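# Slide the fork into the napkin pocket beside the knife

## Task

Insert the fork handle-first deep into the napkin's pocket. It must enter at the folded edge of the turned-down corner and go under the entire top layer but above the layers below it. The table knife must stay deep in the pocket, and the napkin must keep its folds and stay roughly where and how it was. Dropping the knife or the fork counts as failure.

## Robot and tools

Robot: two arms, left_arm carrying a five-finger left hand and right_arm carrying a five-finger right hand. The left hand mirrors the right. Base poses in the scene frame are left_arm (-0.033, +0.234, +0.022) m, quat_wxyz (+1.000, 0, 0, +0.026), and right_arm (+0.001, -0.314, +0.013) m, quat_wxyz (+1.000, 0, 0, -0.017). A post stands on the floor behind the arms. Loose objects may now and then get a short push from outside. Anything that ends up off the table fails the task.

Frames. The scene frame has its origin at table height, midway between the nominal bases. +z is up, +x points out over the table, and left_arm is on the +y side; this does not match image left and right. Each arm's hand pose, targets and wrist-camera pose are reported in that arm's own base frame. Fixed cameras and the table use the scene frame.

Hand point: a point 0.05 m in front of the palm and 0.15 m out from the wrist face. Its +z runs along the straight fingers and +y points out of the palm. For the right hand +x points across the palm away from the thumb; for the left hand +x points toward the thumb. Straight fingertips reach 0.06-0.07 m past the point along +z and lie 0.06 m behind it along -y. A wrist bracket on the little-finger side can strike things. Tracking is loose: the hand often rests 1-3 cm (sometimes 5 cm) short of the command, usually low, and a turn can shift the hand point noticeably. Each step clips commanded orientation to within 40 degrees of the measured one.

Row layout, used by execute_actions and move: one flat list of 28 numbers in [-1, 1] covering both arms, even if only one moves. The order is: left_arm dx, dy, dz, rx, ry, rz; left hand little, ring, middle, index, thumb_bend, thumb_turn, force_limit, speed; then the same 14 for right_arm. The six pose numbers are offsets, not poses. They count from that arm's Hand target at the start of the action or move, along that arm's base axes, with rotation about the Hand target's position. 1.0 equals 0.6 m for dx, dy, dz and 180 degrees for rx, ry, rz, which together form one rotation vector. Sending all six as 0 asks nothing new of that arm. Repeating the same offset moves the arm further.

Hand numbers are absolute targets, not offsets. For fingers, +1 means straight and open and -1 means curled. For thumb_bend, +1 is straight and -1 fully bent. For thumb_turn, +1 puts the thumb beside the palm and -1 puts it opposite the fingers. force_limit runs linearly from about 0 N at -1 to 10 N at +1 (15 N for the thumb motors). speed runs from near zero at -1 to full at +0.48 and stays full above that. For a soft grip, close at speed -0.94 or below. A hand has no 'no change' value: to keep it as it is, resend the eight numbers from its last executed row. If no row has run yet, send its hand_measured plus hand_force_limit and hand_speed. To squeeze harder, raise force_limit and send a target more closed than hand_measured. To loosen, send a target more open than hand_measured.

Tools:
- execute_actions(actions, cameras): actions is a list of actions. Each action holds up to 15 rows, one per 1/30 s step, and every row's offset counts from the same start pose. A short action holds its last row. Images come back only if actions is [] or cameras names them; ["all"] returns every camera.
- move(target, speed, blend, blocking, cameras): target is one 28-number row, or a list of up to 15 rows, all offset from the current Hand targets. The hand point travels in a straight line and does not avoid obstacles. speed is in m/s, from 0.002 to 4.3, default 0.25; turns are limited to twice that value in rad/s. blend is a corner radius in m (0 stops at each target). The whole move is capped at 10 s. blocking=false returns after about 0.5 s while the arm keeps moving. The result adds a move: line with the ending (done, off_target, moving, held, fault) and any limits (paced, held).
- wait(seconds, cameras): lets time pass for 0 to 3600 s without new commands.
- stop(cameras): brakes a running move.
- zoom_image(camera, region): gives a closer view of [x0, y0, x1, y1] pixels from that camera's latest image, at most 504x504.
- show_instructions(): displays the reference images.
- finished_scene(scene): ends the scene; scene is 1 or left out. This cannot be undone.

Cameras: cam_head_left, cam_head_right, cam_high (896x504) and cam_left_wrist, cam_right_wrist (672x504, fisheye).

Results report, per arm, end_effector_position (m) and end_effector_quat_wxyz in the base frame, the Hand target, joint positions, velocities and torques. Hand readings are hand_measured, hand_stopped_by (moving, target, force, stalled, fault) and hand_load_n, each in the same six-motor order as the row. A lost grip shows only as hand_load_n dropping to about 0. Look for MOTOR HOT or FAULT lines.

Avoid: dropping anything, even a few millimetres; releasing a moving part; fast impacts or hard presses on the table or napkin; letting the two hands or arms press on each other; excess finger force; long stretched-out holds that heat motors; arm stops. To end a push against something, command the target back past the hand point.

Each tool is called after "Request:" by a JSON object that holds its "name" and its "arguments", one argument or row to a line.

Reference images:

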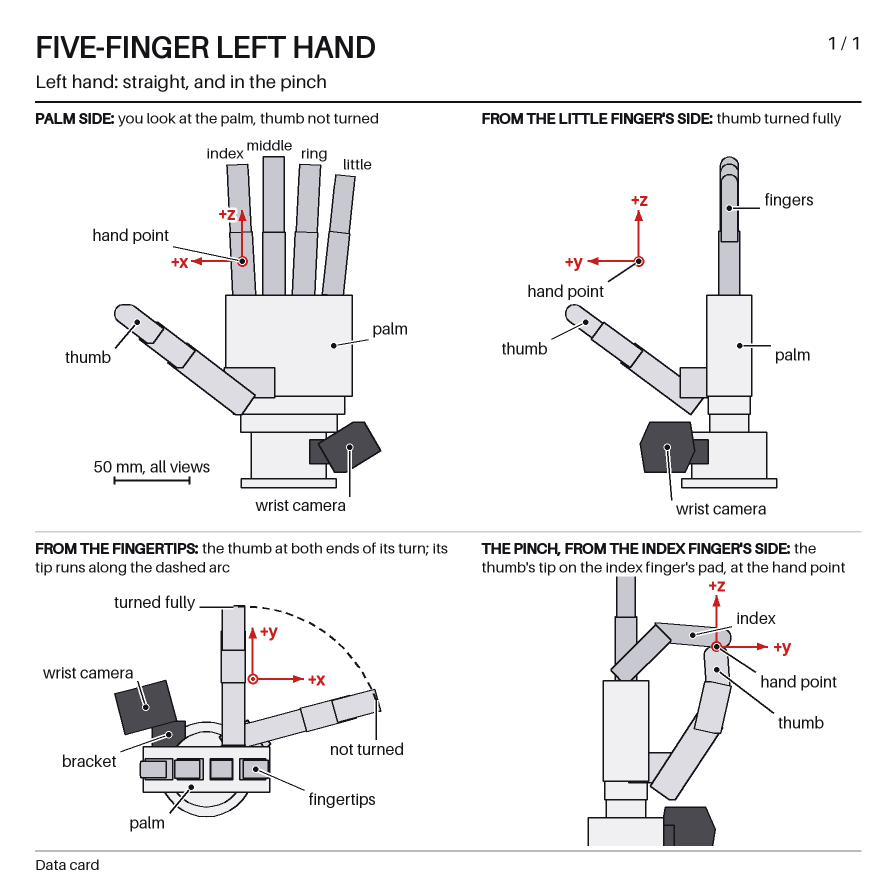

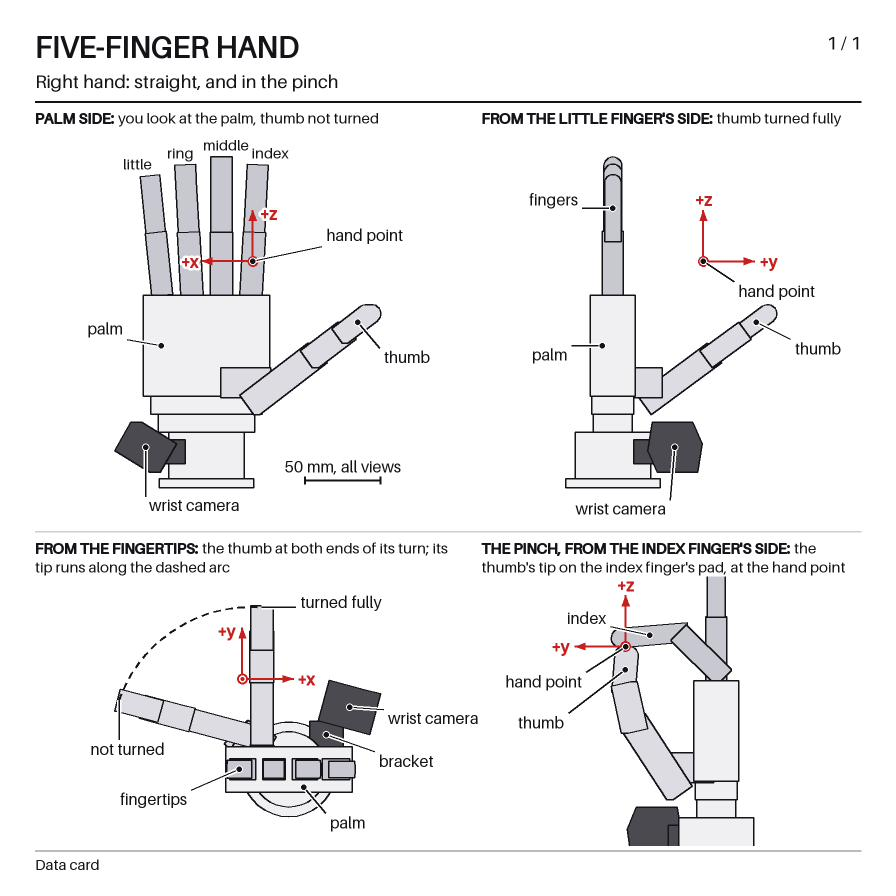

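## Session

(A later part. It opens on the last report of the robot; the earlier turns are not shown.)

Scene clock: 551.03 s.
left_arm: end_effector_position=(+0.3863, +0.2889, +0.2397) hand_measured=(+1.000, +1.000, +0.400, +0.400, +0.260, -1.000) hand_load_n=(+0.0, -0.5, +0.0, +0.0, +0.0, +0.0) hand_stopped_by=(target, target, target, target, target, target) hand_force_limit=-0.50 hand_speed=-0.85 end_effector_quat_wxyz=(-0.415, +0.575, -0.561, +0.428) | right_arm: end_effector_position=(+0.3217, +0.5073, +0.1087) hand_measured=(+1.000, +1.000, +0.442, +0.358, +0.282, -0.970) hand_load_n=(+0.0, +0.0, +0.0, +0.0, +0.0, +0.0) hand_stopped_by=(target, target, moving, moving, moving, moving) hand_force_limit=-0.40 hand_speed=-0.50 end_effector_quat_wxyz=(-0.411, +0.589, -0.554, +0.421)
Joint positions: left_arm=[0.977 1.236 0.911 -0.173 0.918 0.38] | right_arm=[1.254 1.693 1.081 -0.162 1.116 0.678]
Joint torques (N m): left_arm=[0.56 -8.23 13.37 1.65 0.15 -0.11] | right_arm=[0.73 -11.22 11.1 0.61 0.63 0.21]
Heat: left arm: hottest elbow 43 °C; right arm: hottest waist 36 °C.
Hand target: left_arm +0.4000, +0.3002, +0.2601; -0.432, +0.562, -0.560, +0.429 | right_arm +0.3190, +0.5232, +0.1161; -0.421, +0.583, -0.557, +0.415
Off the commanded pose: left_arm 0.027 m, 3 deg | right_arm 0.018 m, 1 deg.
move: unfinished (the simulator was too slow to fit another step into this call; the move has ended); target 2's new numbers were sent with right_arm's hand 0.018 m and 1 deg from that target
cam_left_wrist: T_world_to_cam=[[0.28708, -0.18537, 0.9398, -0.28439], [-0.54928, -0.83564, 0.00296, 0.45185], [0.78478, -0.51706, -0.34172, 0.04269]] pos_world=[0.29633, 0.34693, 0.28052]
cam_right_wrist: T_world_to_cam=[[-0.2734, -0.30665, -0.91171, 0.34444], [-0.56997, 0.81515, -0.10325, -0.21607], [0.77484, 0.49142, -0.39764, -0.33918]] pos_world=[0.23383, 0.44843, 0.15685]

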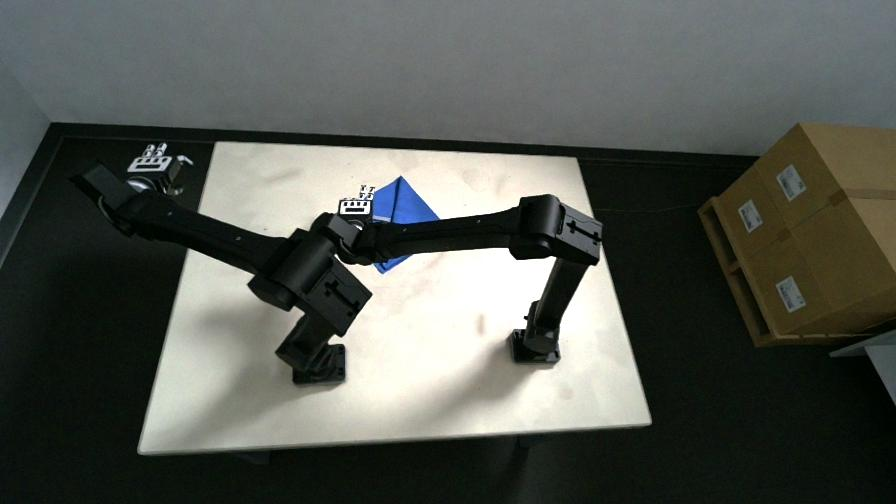

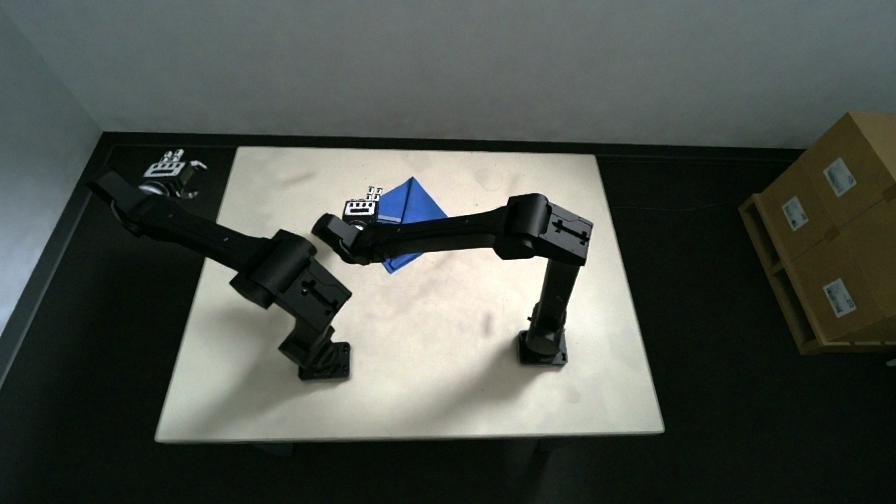

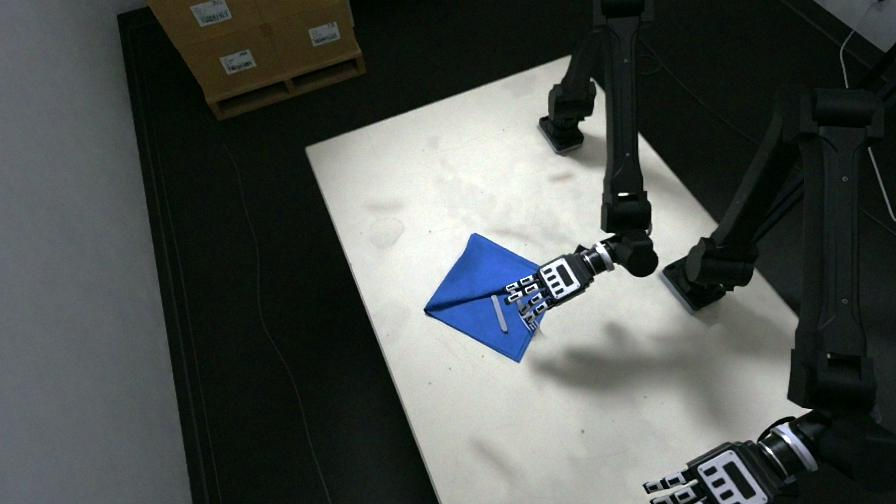

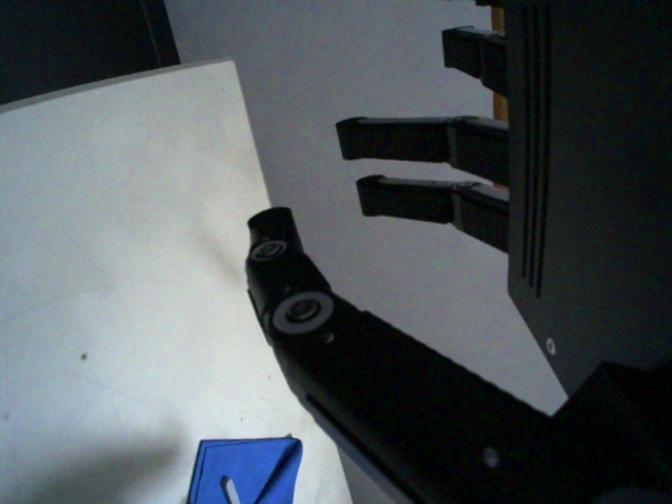

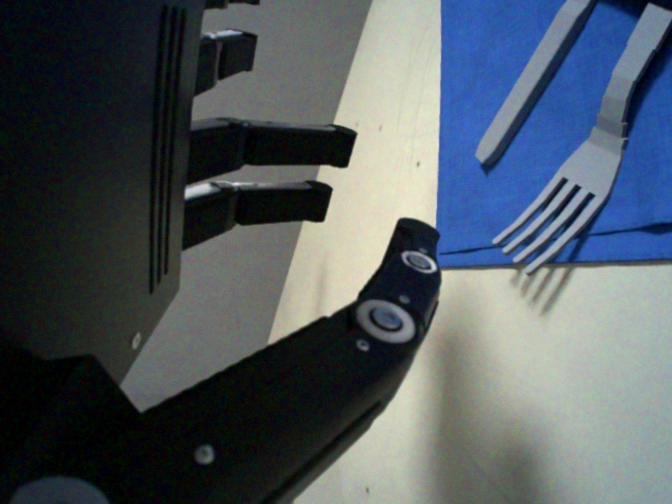

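Request:
{"name": "move", "arguments": {
  "target": [
    [0,0,0,0,0,0,1,1,0.4,0.4,0.26,-1,-0.5,-0.85, 0.005,0.052,0,0,0,0,1,1,1,0.0,1,1,-0.4,-0.5]
  ],
  "speed": 0.1,
  "cameras": ["cam_high","cam_right_wrist","cam_head_left"]
}}

Request:
{"name": "zoom_image", "arguments": {
  "camera": "cam_high",
  "region": [480, 260, 620, 400]
}}

Scene clock: 554.70 s.
left_arm: end_effector_position=(+0.3863, +0.2889, +0.2397) hand_measured=(+1.000, +1.000, +0.400, +0.400, +0.260, -1.000) hand_load_n=(+0.0, +0.0, -0.5, +0.0, +0.0, +0.0) hand_stopped_by=(target, target, target, target, target, target) hand_force_limit=-0.50 hand_speed=-0.85 end_effector_quat_wxyz=(-0.415, +0.575, -0.561, +0.428) | right_arm: end_effector_position=(+0.3253, +0.5380, +0.1078) hand_measured=(+1.000, +1.000, +1.000, +0.000, +1.000, +1.000) hand_load_n=(+0.0, +0.0, +0.0, +0.0, +0.0, +0.0) hand_stopped_by=(target, target, target, target, target, target) hand_force_limit=-0.40 hand_speed=-0.50 end_effector_quat_wxyz=(-0.411, +0.590, -0.553, +0.421)
Joint positions: left_arm=[0.977 1.236 0.911 -0.173 0.918 0.38] | right_arm=[1.266 1.762 1.179 -0.211 1.124 0.698]
Joint torques (N m): left_arm=[0.5 -8.23 13.39 1.63 0.16 -0.11] | right_arm=[0.79 -12.4 11.38 0.58 0.64 0.23]
Heat: left arm: hottest elbow 43 °C; right arm: hottest waist 36 °C.
Hand target: left_arm +0.4000, +0.3002, +0.2601; -0.432, +0.562, -0.560, +0.429 | right_arm +0.3221, +0.5544, +0.1161; -0.421, +0.583, -0.557, +0.415
Off the commanded pose: left_arm 0.027 m, 3 deg | right_arm 0.019 m, 2 deg.
move: off_target (right_arm)
cam_right_wrist: T_world_to_cam=[[-0.27463, -0.30823, -0.91081, 0.35505], [-0.56998, 0.81506, -0.10396, -0.23905], [0.77441, 0.49059, -0.39952, -0.35663]] pos_world=[0.23743, 0.47923, 0.15605]
Images, in order (width x height): cam_head_left 896x504, cam_high 896x504, cam_right_wrist 672x504.

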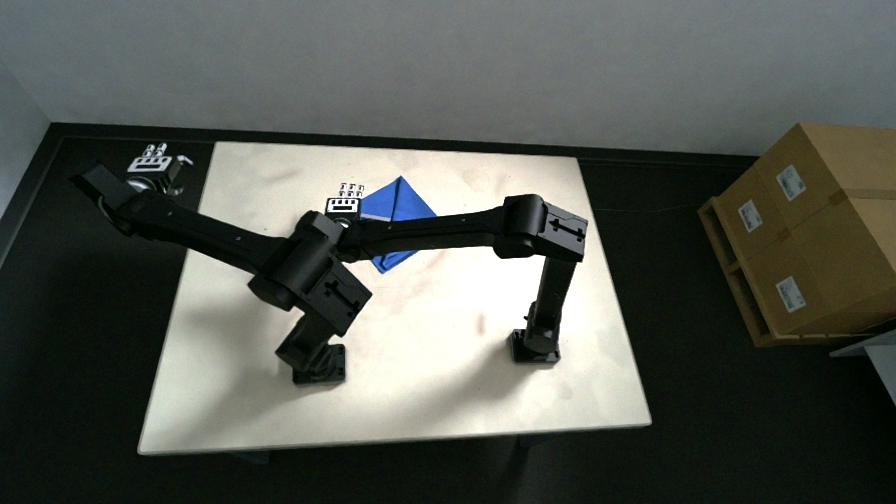

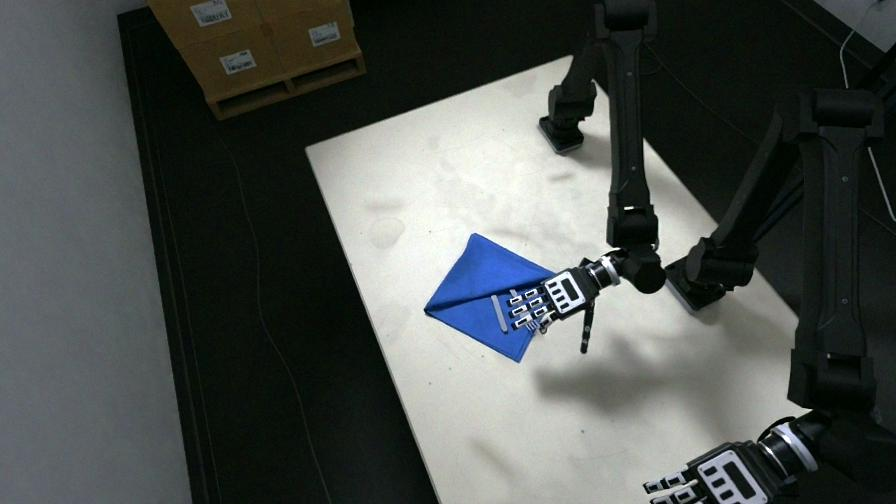

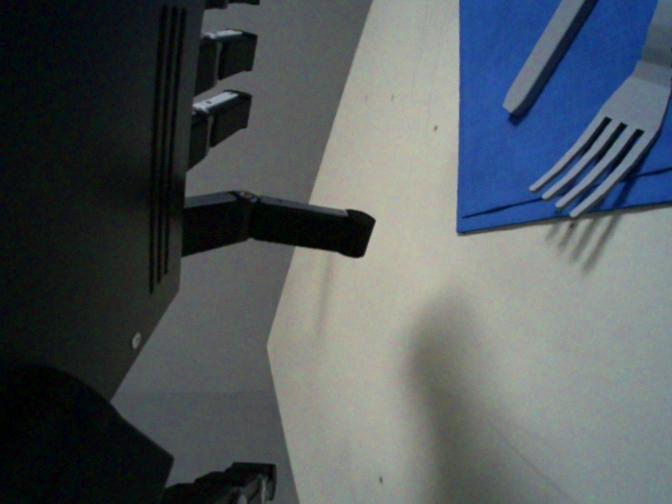

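Scaled by 3.600 from the camera's image (finer frame: 1280x720).

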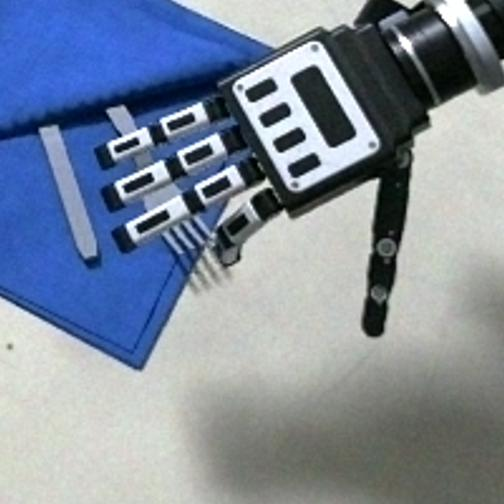

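Request:
{"name": "move", "arguments": {
  "target": [
    [0,0,0,0,0,0,1,1,0.4,0.4,0.26,-1,-0.5,-0.85, 0.0,0.01,-0.1,0,0,0,1,1,1,0.0,1,1,-0.4,-0.5]
  ],
  "speed": 0.1,
  "cameras": ["cam_high","cam_right_wrist","cam_head_left"]
}}

Request:
{"name": "zoom_image", "arguments": {
  "camera": "cam_high",
  "region": [480, 260, 620, 400]
}}

Scene clock: 558.10 s.
left_arm: end_effector_position=(+0.3863, +0.2889, +0.2397) hand_measured=(+1.000, +1.000, +0.400, +0.400, +0.260, -1.000) hand_load_n=(+0.0, +0.0, +0.0, +0.0, +0.0, +0.0) hand_stopped_by=(target, target, target, target, target, target) hand_force_limit=-0.50 hand_speed=-0.85 end_effector_quat_wxyz=(-0.415, +0.575, -0.561, +0.428) | right_arm: end_effector_position=(+0.3282, +0.5483, +0.0548) hand_measured=(+1.000, +1.000, +1.000, +0.000, +1.000, +1.000) hand_load_n=(+0.0, +0.0, -0.5, +0.0, +0.0, -0.5) hand_stopped_by=(target, target, target, target, target, target) hand_force_limit=-0.40 hand_speed=-0.50 end_effector_quat_wxyz=(-0.406, +0.592, -0.553, +0.423)
Joint positions: left_arm=[0.977 1.236 0.911 -0.173 0.918 0.38] | right_arm=[1.266 1.872 1.179 -0.121 1.125 0.707]
Joint torques (N m): left_arm=[0.32 -8.18 13.37 1.62 0.15 -0.11] | right_arm=[0.91 -13.57 8.06 2.06 0.65 0.22]
Heat: left arm: hottest elbow 43 °C; right arm: hottest waist 36 °C.
Hand target: left_arm +0.4000, +0.3002, +0.2601; -0.432, +0.562, -0.560, +0.429 | right_arm +0.3220, +0.5604, +0.0562; -0.421, +0.583, -0.557, +0.415
Off the commanded pose: left_arm 0.027 m, 3 deg | right_arm 0.014 m, 2 deg.
move: off_target (right_arm)
cam_right_wrist: T_world_to_cam=[[-0.27995, -0.31611, -0.90648, 0.31671], [-0.56792, 0.81582, -0.10911, -0.2521], [0.77401, 0.48426, -0.40792, -0.38104]] pos_world=[0.24042, 0.49031, 0.10415]
Images, in order (width x height): cam_head_left 896x504, cam_high 896x504, cam_right_wrist 672x504.

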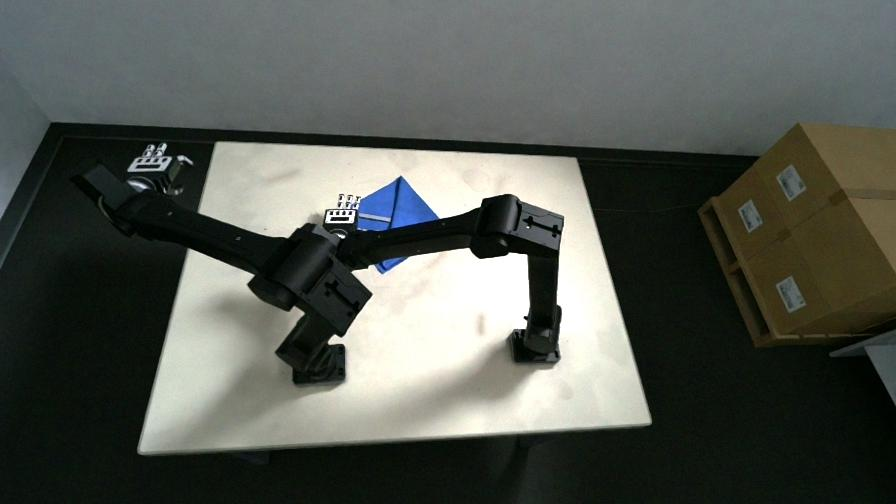

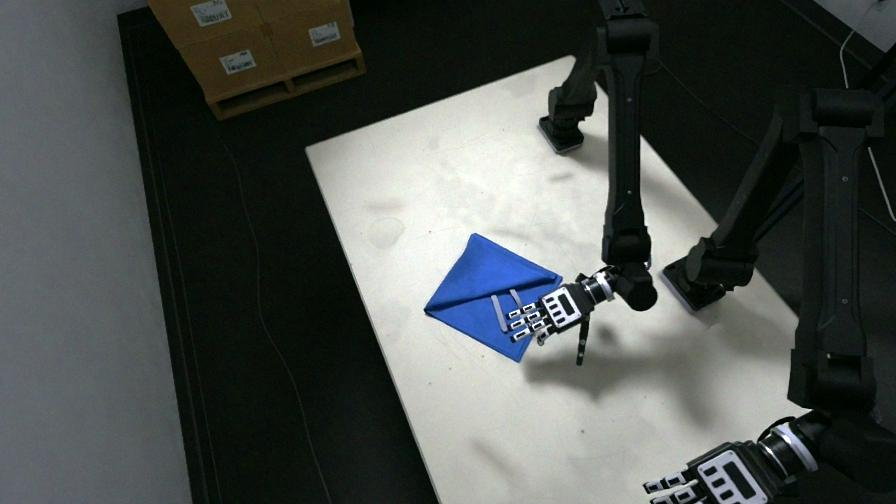

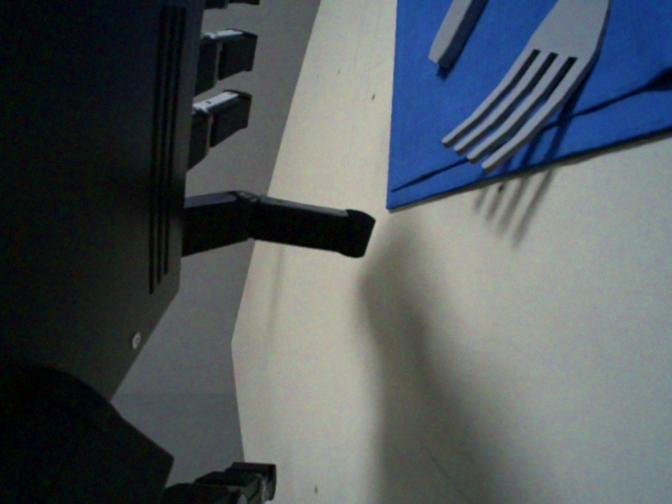

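Scaled by 3.600 from the camera's image (finer frame: 1280x720).

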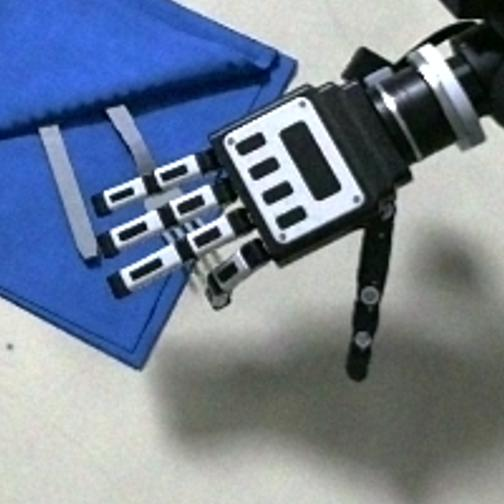

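Request:
{"name": "move", "arguments": {
  "target": [
    [0,0,0,0,0,0,1,1,0.4,0.4,0.26,-1,-0.5,-0.85, -0.03,0.0,0,0,0,0,1,1,1,0.0,1,1,-0.4,-0.5],
    [0,0,0,0,0,0,1,1,0.4,0.4,0.26,-1,-0.5,-0.85, -0.03,0.0,-0.05,0,0,0,1,1,1,0.0,1,1,-0.4,-0.5]
  ],
  "speed": 0.06,
  "cameras": ["cam_high","cam_right_wrist","cam_head_left"]
}}

Request:
{"name": "zoom_image", "arguments": {
  "camera": "cam_high",
  "region": [480, 260, 620, 400]
}}

Request:
{"name": "zoom_image", "arguments": {
  "camera": "cam_right_wrist",
  "region": [300, 0, 672, 300]
}}

Scene clock: 563.67 s.
left_arm: end_effector_position=(+0.3863, +0.2889, +0.2397) hand_measured=(+1.000, +1.000, +0.400, +0.400, +0.260, -1.000) hand_load_n=(+0.0, +0.0, +0.0, +0.0, +0.0, +0.0) hand_stopped_by=(target, target, target, target, target, target) hand_force_limit=-0.50 hand_speed=-0.85 end_effector_quat_wxyz=(-0.415, +0.575, -0.561, +0.428) | right_arm: end_effector_position=(+0.3080, +0.5522, +0.0268) hand_measured=(+1.000, +1.000, +1.000, +0.000, +1.000, +1.000) hand_load_n=(+0.0, +0.0, +0.0, +0.0, +0.0, -0.5) hand_stopped_by=(target, target, target, target, target, target) hand_force_limit=-0.40 hand_speed=-0.50 end_effector_quat_wxyz=(-0.408, +0.592, -0.552, +0.422)
Joint positions: left_arm=[0.977 1.236 0.911 -0.173 0.918 0.38] | right_arm=[1.304 1.917 1.162 -0.105 1.148 0.762]
Joint torques (N m): left_arm=[0.26 -8.12 13.41 1.62 0.15 -0.11] | right_arm=[0.5 -13.63 7.19 2.03 0.66 0.22]
Heat: left arm: hottest elbow 43 °C; right arm: hottest waist 36 °C.
Hand target: left_arm +0.4000, +0.3002, +0.2601; -0.432, +0.562, -0.560, +0.429 | right_arm +0.3039, +0.5606, +0.0262; -0.421, +0.583, -0.557, +0.415
Off the commanded pose: left_arm 0.027 m, 3 deg | right_arm 0.009 m, 2 deg.
move: done
cam_right_wrist: T_world_to_cam=[[-0.27635, -0.31503, -0.90796, 0.28517], [-0.57151, 0.81342, -0.10828, -0.2674], [0.77266, 0.48898, -0.40483, -0.38094]] pos_world=[0.22032, 0.49362, 0.07575]
Images, in order (width x height): cam_head_left 896x504, cam_high 896x504, cam_right_wrist 672x504.

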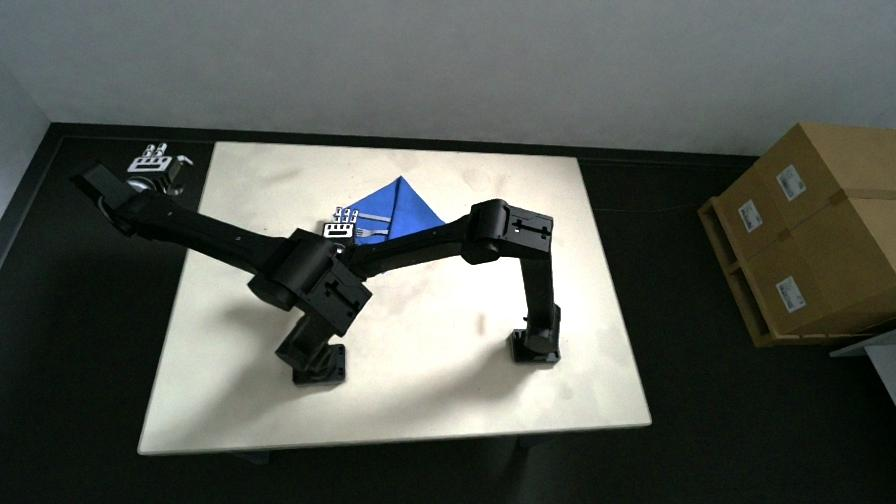

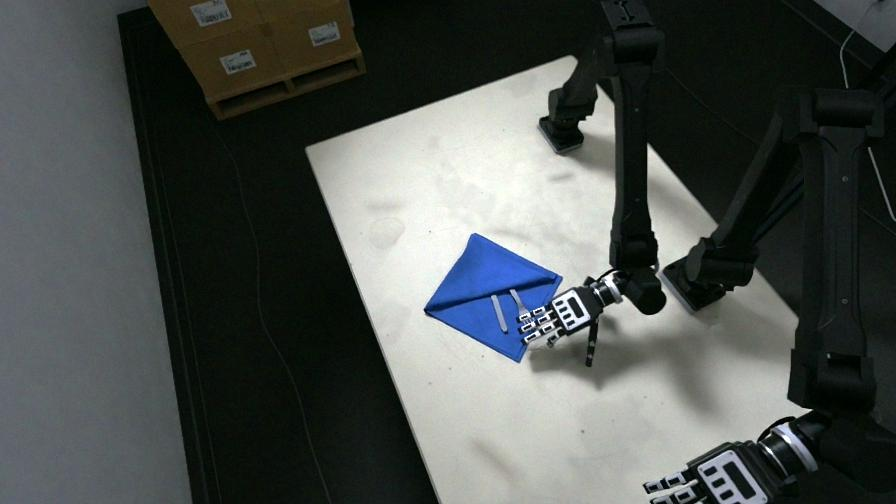

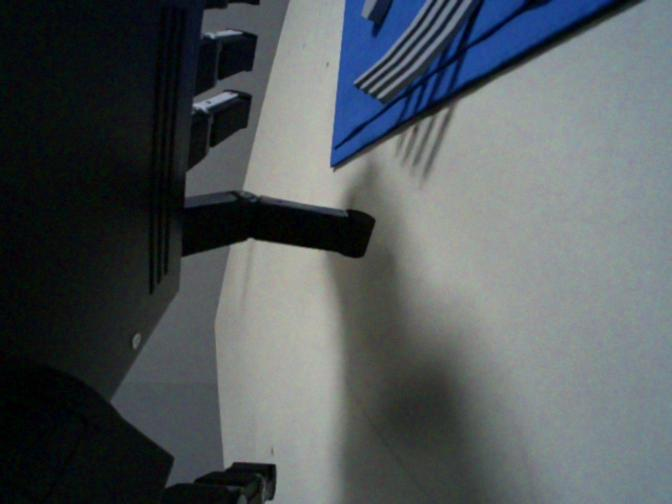

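Scaled by 3.600 from the camera's image (finer frame: 1280x720).

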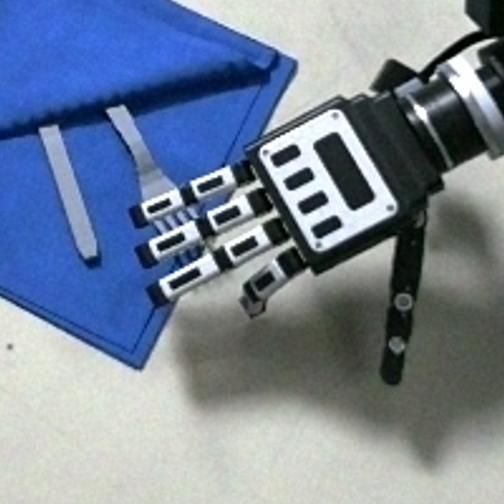

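Scaled by 1.355 from the camera's image (finer frame: 960x720).

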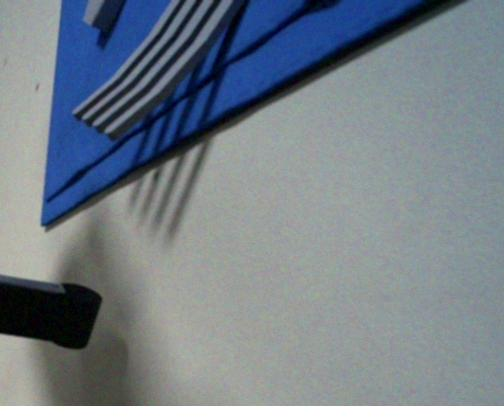

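Request:
{"name": "move", "arguments": {
  "target": [
    [0,0,0,0,0,0,1,1,0.4,0.4,0.26,-1,-0.5,-0.85, 0.005,0.0,-0.032,0,0,0,1,1,1,0.0,1,1,-0.4,-0.5]
  ],
  "speed": 0.05,
  "cameras": ["cam_high","cam_right_wrist","cam_head_left"]
}}

Request:
{"name": "zoom_image", "arguments": {
  "camera": "cam_high",
  "region": [480, 260, 620, 400]
}}

Request:
{"name": "zoom_image", "arguments": {
  "camera": "cam_right_wrist",
  "region": [300, 0, 672, 300]
}}

Scene clock: 568.27 s.
left_arm: end_effector_position=(+0.3863, +0.2889, +0.2397) hand_measured=(+1.000, +1.000, +0.400, +0.400, +0.260, -1.000) hand_load_n=(+0.0, +0.0, +0.0, +0.0, +0.0, +0.0) hand_stopped_by=(target, target, target, target, target, target) hand_force_limit=-0.50 hand_speed=-0.85 end_effector_quat_wxyz=(-0.415, +0.575, -0.561, +0.428) | right_arm: end_effector_position=(+0.3097, +0.5565, +0.0154) hand_measured=(+1.000, +1.000, +1.000, +0.000, +1.000, +1.000) hand_load_n=(+0.0, +0.0, +0.0, +0.0, +0.0, +0.0) hand_stopped_by=(target, target, target, target, target, target) hand_force_limit=-0.40 hand_speed=-0.50 end_effector_quat_wxyz=(-0.417, +0.583, -0.557, +0.418)
Joint positions: left_arm=[0.977 1.236 0.911 -0.173 0.918 0.38] | right_arm=[1.304 1.946 1.159 -0.052 1.153 0.77]
Joint torques (N m): left_arm=[0.38 -8.35 13.38 1.69 0.15 -0.11] | right_arm=[0.21 -13.22 6.68 2 0.36 0.13]
Heat: left arm: hottest elbow 44 °C; right arm: hottest waist 36 °C.
Hand target: left_arm +0.4000, +0.3002, +0.2601; -0.432, +0.562, -0.560, +0.429 | right_arm +0.3069, +0.5605, +0.0069; -0.421, +0.583, -0.557, +0.415
Off the commanded pose: left_arm 0.027 m, 3 deg | right_arm 0.010 m, 1 deg.
move: done
cam_right_wrist: T_world_to_cam=[[-0.27001, -0.2893, -0.91837, 0.26049], [-0.56628, 0.81911, -0.09154, -0.27609], [0.77873, 0.49534, -0.385, -0.39481]] pos_world=[0.22144, 0.49707, 0.06195]
Images, in order (width x height): cam_head_left 896x504, cam_high 896x504, cam_right_wrist 672x504.

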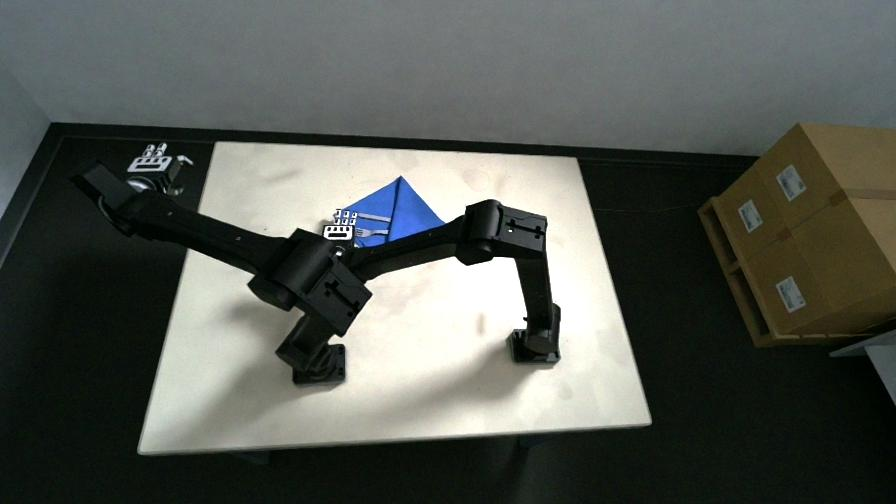

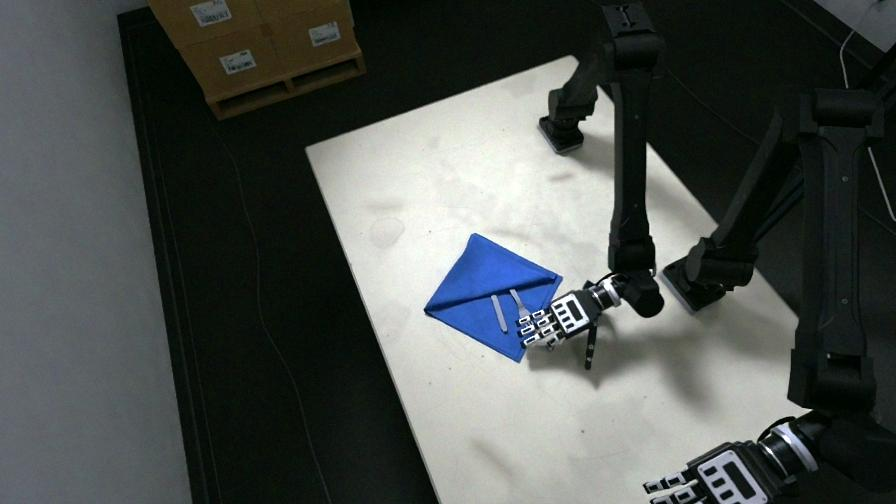

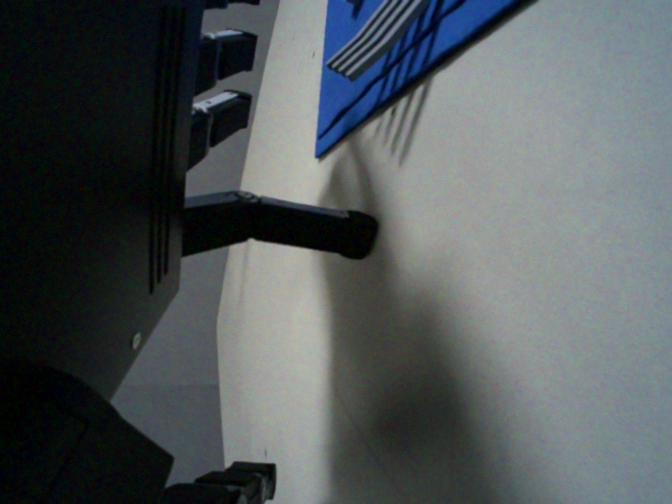

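Scaled by 3.600 from the camera's image (finer frame: 1280x720).

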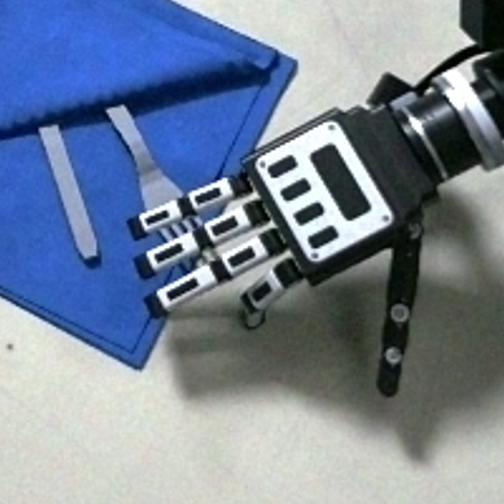

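Scaled by 1.355 from the camera's image (finer frame: 960x720).

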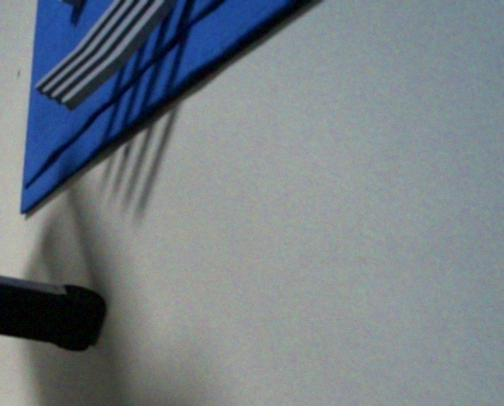

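Request:
{"name": "move", "arguments": {
  "target": [
    [0,0,0,0,0,0,1,1,0.4,0.4,0.26,-1,-0.5,-0.85, 0.0,0.0,0.03,0,0,0,1,1,1,0.0,1,1,-0.4,-0.5],
    [0,0,0,0,0,0,1,1,0.4,0.4,0.26,-1,-0.5,-0.85, 0.003,-0.04,0.03,0,0,0,1,1,1,0.0,1,1,-0.4,-0.5]
  ],
  "speed": 0.05,
  "cameras": ["cam_high","cam_right_wrist","cam_head_left"]
}}

Request:
{"name": "zoom_image", "arguments": {
  "camera": "cam_high",
  "region": [480, 260, 620, 400]
}}

Request:
{"name": "zoom_image", "arguments": {
  "camera": "cam_right_wrist",
  "region": [300, 0, 672, 300]
}}

Scene clock: 572.77 s.
left_arm: end_effector_position=(+0.3863, +0.2889, +0.2397) hand_measured=(+1.000, +1.000, +0.400, +0.400, +0.260, -1.000) hand_load_n=(+0.0, +0.0, +0.0, +0.0, +0.5, +0.0) hand_stopped_by=(target, target, target, target, target, target) hand_force_limit=-0.50 hand_speed=-0.85 end_effector_quat_wxyz=(-0.415, +0.575, -0.561, +0.428) | right_arm: end_effector_position=(+0.3029, +0.5359, +0.0147) hand_measured=(+1.000, +1.000, +1.000, +0.000, +1.000, +1.000) hand_load_n=(+0.0, +0.0, +0.0, +0.0, +0.0, -0.5) hand_stopped_by=(target, target, target, target, target, target) hand_force_limit=-0.40 hand_speed=-0.50 end_effector_quat_wxyz=(-0.414, +0.589, -0.555, +0.416)
Joint positions: left_arm=[0.977 1.236 0.911 -0.173 0.918 0.38] | right_arm=[1.304 1.904 1.09 -0.03 1.144 0.765]
Joint torques (N m): left_arm=[0.38 -8.23 13.37 1.62 0.16 -0.11] | right_arm=[-0.91 -15.27 6.37 1.92 0.31 -0.07]
Heat: left arm: hottest elbow 44 °C; right arm: hottest waist 36 °C.
Hand target: left_arm +0.4000, +0.3002, +0.2601; -0.432, +0.562, -0.560, +0.429 | right_arm +0.3087, +0.5366, +0.0250; -0.421, +0.583, -0.557, +0.415
Off the commanded pose: left_arm 0.027 m, 3 deg | right_arm 0.012 m, 1 deg.
move: off_target (right_arm)
cam_right_wrist: T_world_to_cam=[[-0.2751, -0.2983, -0.91397, 0.25838], [-0.5731, 0.81417, -0.09322, -0.25853], [0.77193, 0.49815, -0.39494, -0.3788]] pos_world=[0.21532, 0.47626, 0.06245]
Images, in order (width x height): cam_head_left 896x504, cam_high 896x504, cam_right_wrist 672x504.

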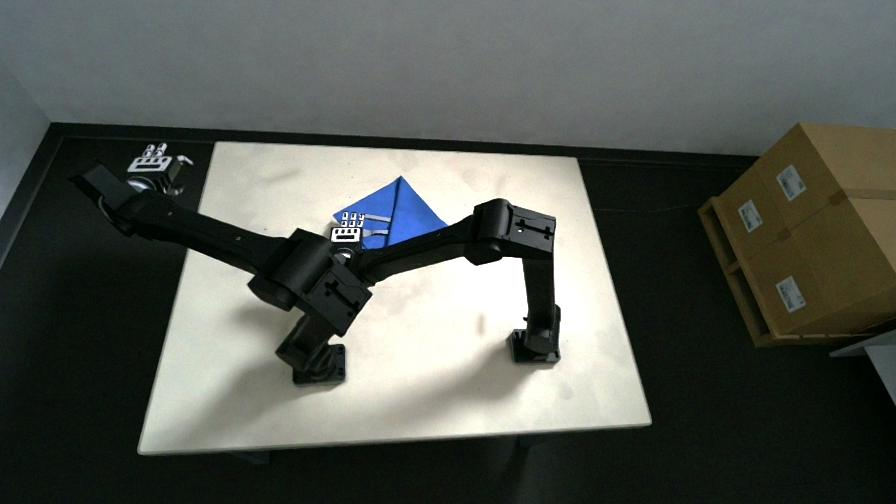

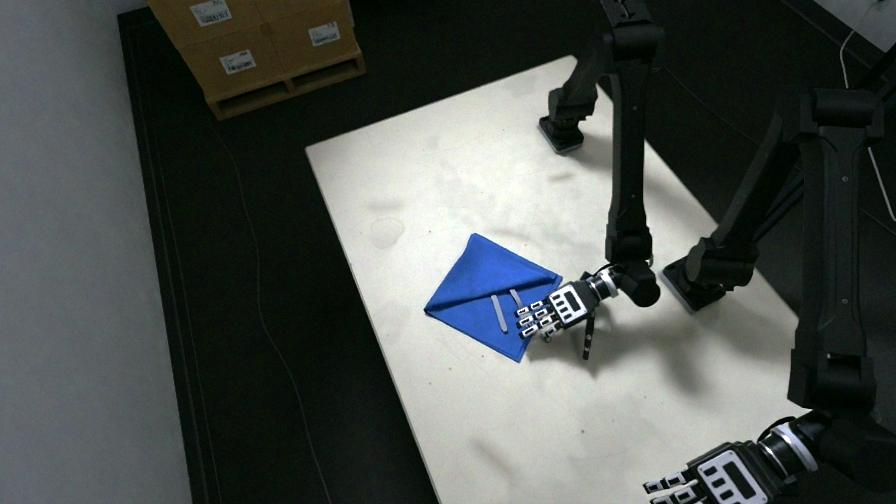

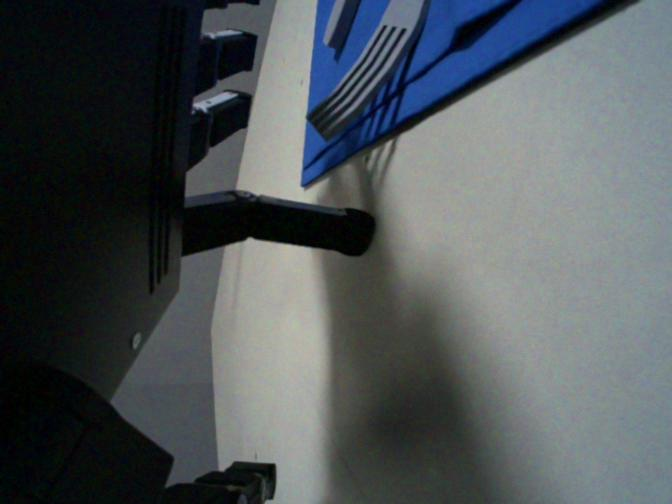

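Scaled by 3.600 from the camera's image (finer frame: 1280x720).

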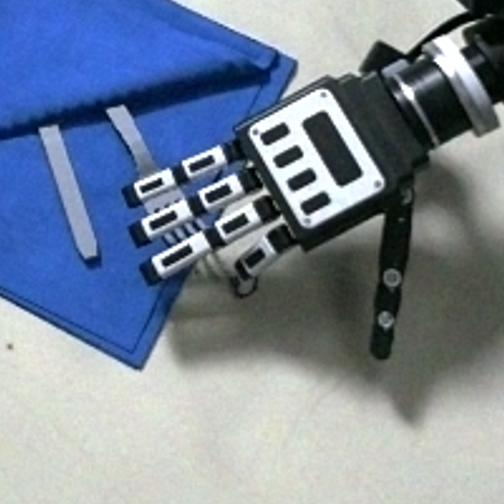

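Scaled by 1.355 from the camera's image (finer frame: 960x720).

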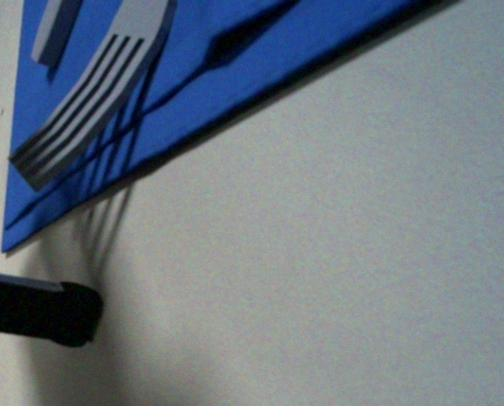

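Request:
{"name": "move", "arguments": {
  "target": [
    [0,0,0,0,0,0,1,1,0.4,0.4,0.26,-1,-0.5,-0.85, 0.02,0.0,0.02,0,0,0,1,1,1,0.0,1,1,-0.4,-0.5]
  ],
  "speed": 0.05,
  "cameras": ["cam_high","cam_right_wrist"]
}}

Request:
{"name": "zoom_image", "arguments": {
  "camera": "cam_high",
  "region": [500, 280, 600, 380]
}}

Request:
{"name": "zoom_image", "arguments": {
  "camera": "cam_right_wrist",
  "region": [300, 0, 672, 300]
}}

Scene clock: 577.30 s.
left_arm: end_effector_position=(+0.3863, +0.2889, +0.2397) hand_measured=(+1.000, +1.000, +0.400, +0.400, +0.260, -1.000) hand_load_n=(+0.0, +0.0, -0.5, -0.5, +0.0, +0.0) hand_stopped_by=(target, target, target, target, target, target) hand_force_limit=-0.50 hand_speed=-0.85 end_effector_quat_wxyz=(-0.415, +0.575, -0.561, +0.428) | right_arm: end_effector_position=(+0.3104, +0.5330, +0.0215) hand_measured=(+1.000, +1.000, +1.000, +0.000, +1.000, +1.000) hand_load_n=(+0.0, +0.0, +0.0, +0.0, +0.5, -0.5) hand_stopped_by=(target, target, target, target, target, target) hand_force_limit=-0.40 hand_speed=-0.50 end_effector_quat_wxyz=(-0.410, +0.595, -0.551, +0.418)
Joint positions: left_arm=[0.977 1.236 0.911 -0.173 0.918 0.38] | right_arm=[1.287 1.888 1.09 -0.025 1.128 0.726]
Joint torques (N m): left_arm=[0.38 -8.29 13.42 1.62 0.15 -0.12] | right_arm=[-1.38 -15.38 7.36 2.04 0.33 -0.05]
Heat: left arm: hottest elbow 44 °C; right arm: hottest waist 36 °C.
Hand target: left_arm +0.4000, +0.3002, +0.2601; -0.432, +0.562, -0.560, +0.429 | right_arm +0.3207, +0.5366, +0.0370; -0.421, +0.583, -0.557, +0.415
Off the commanded pose: left_arm 0.027 m, 3 deg | right_arm 0.019 m, 2 deg.
move: off_target (right_arm)
cam_right_wrist: T_world_to_cam=[[-0.27706, -0.31404, -0.90808, 0.27467], [-0.57872, 0.80897, -0.10319, -0.24649], [0.76702, 0.49694, -0.40588, -0.37804]] pos_world=[0.22341, 0.47352, 0.07055]

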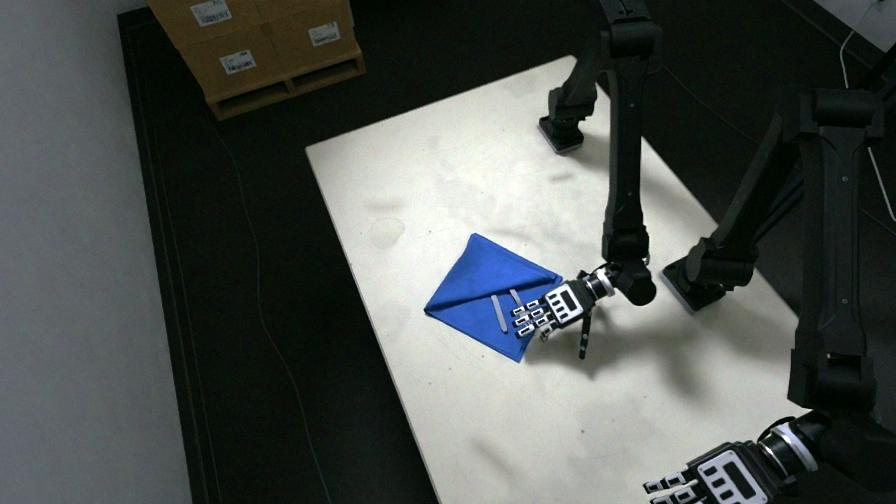

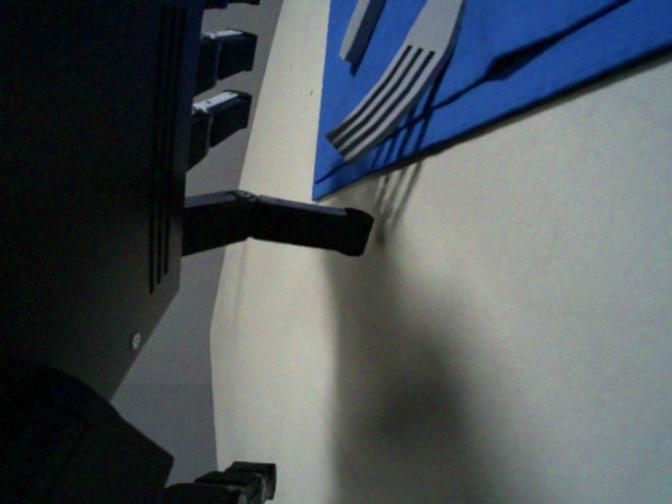

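Scaled by 5.040 from the camera's image (finer frame: 1280x720).

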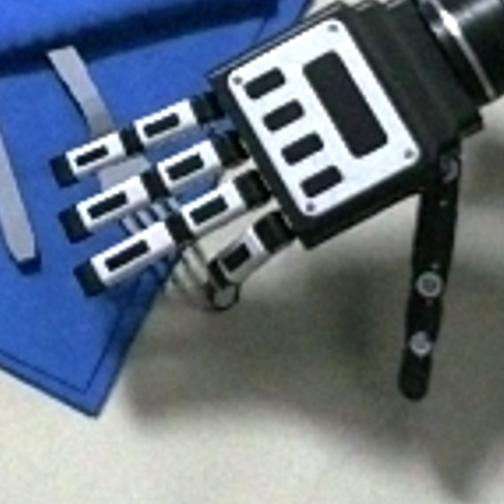

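Scaled by 1.355 from the camera's image (finer frame: 960x720).

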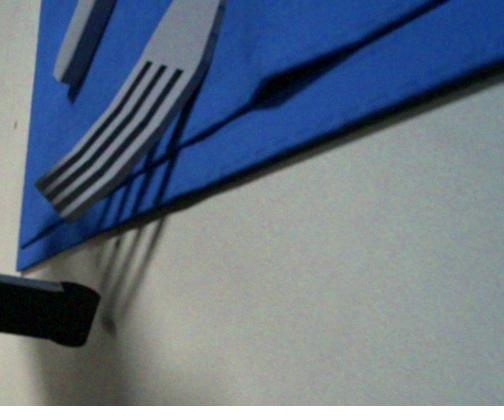

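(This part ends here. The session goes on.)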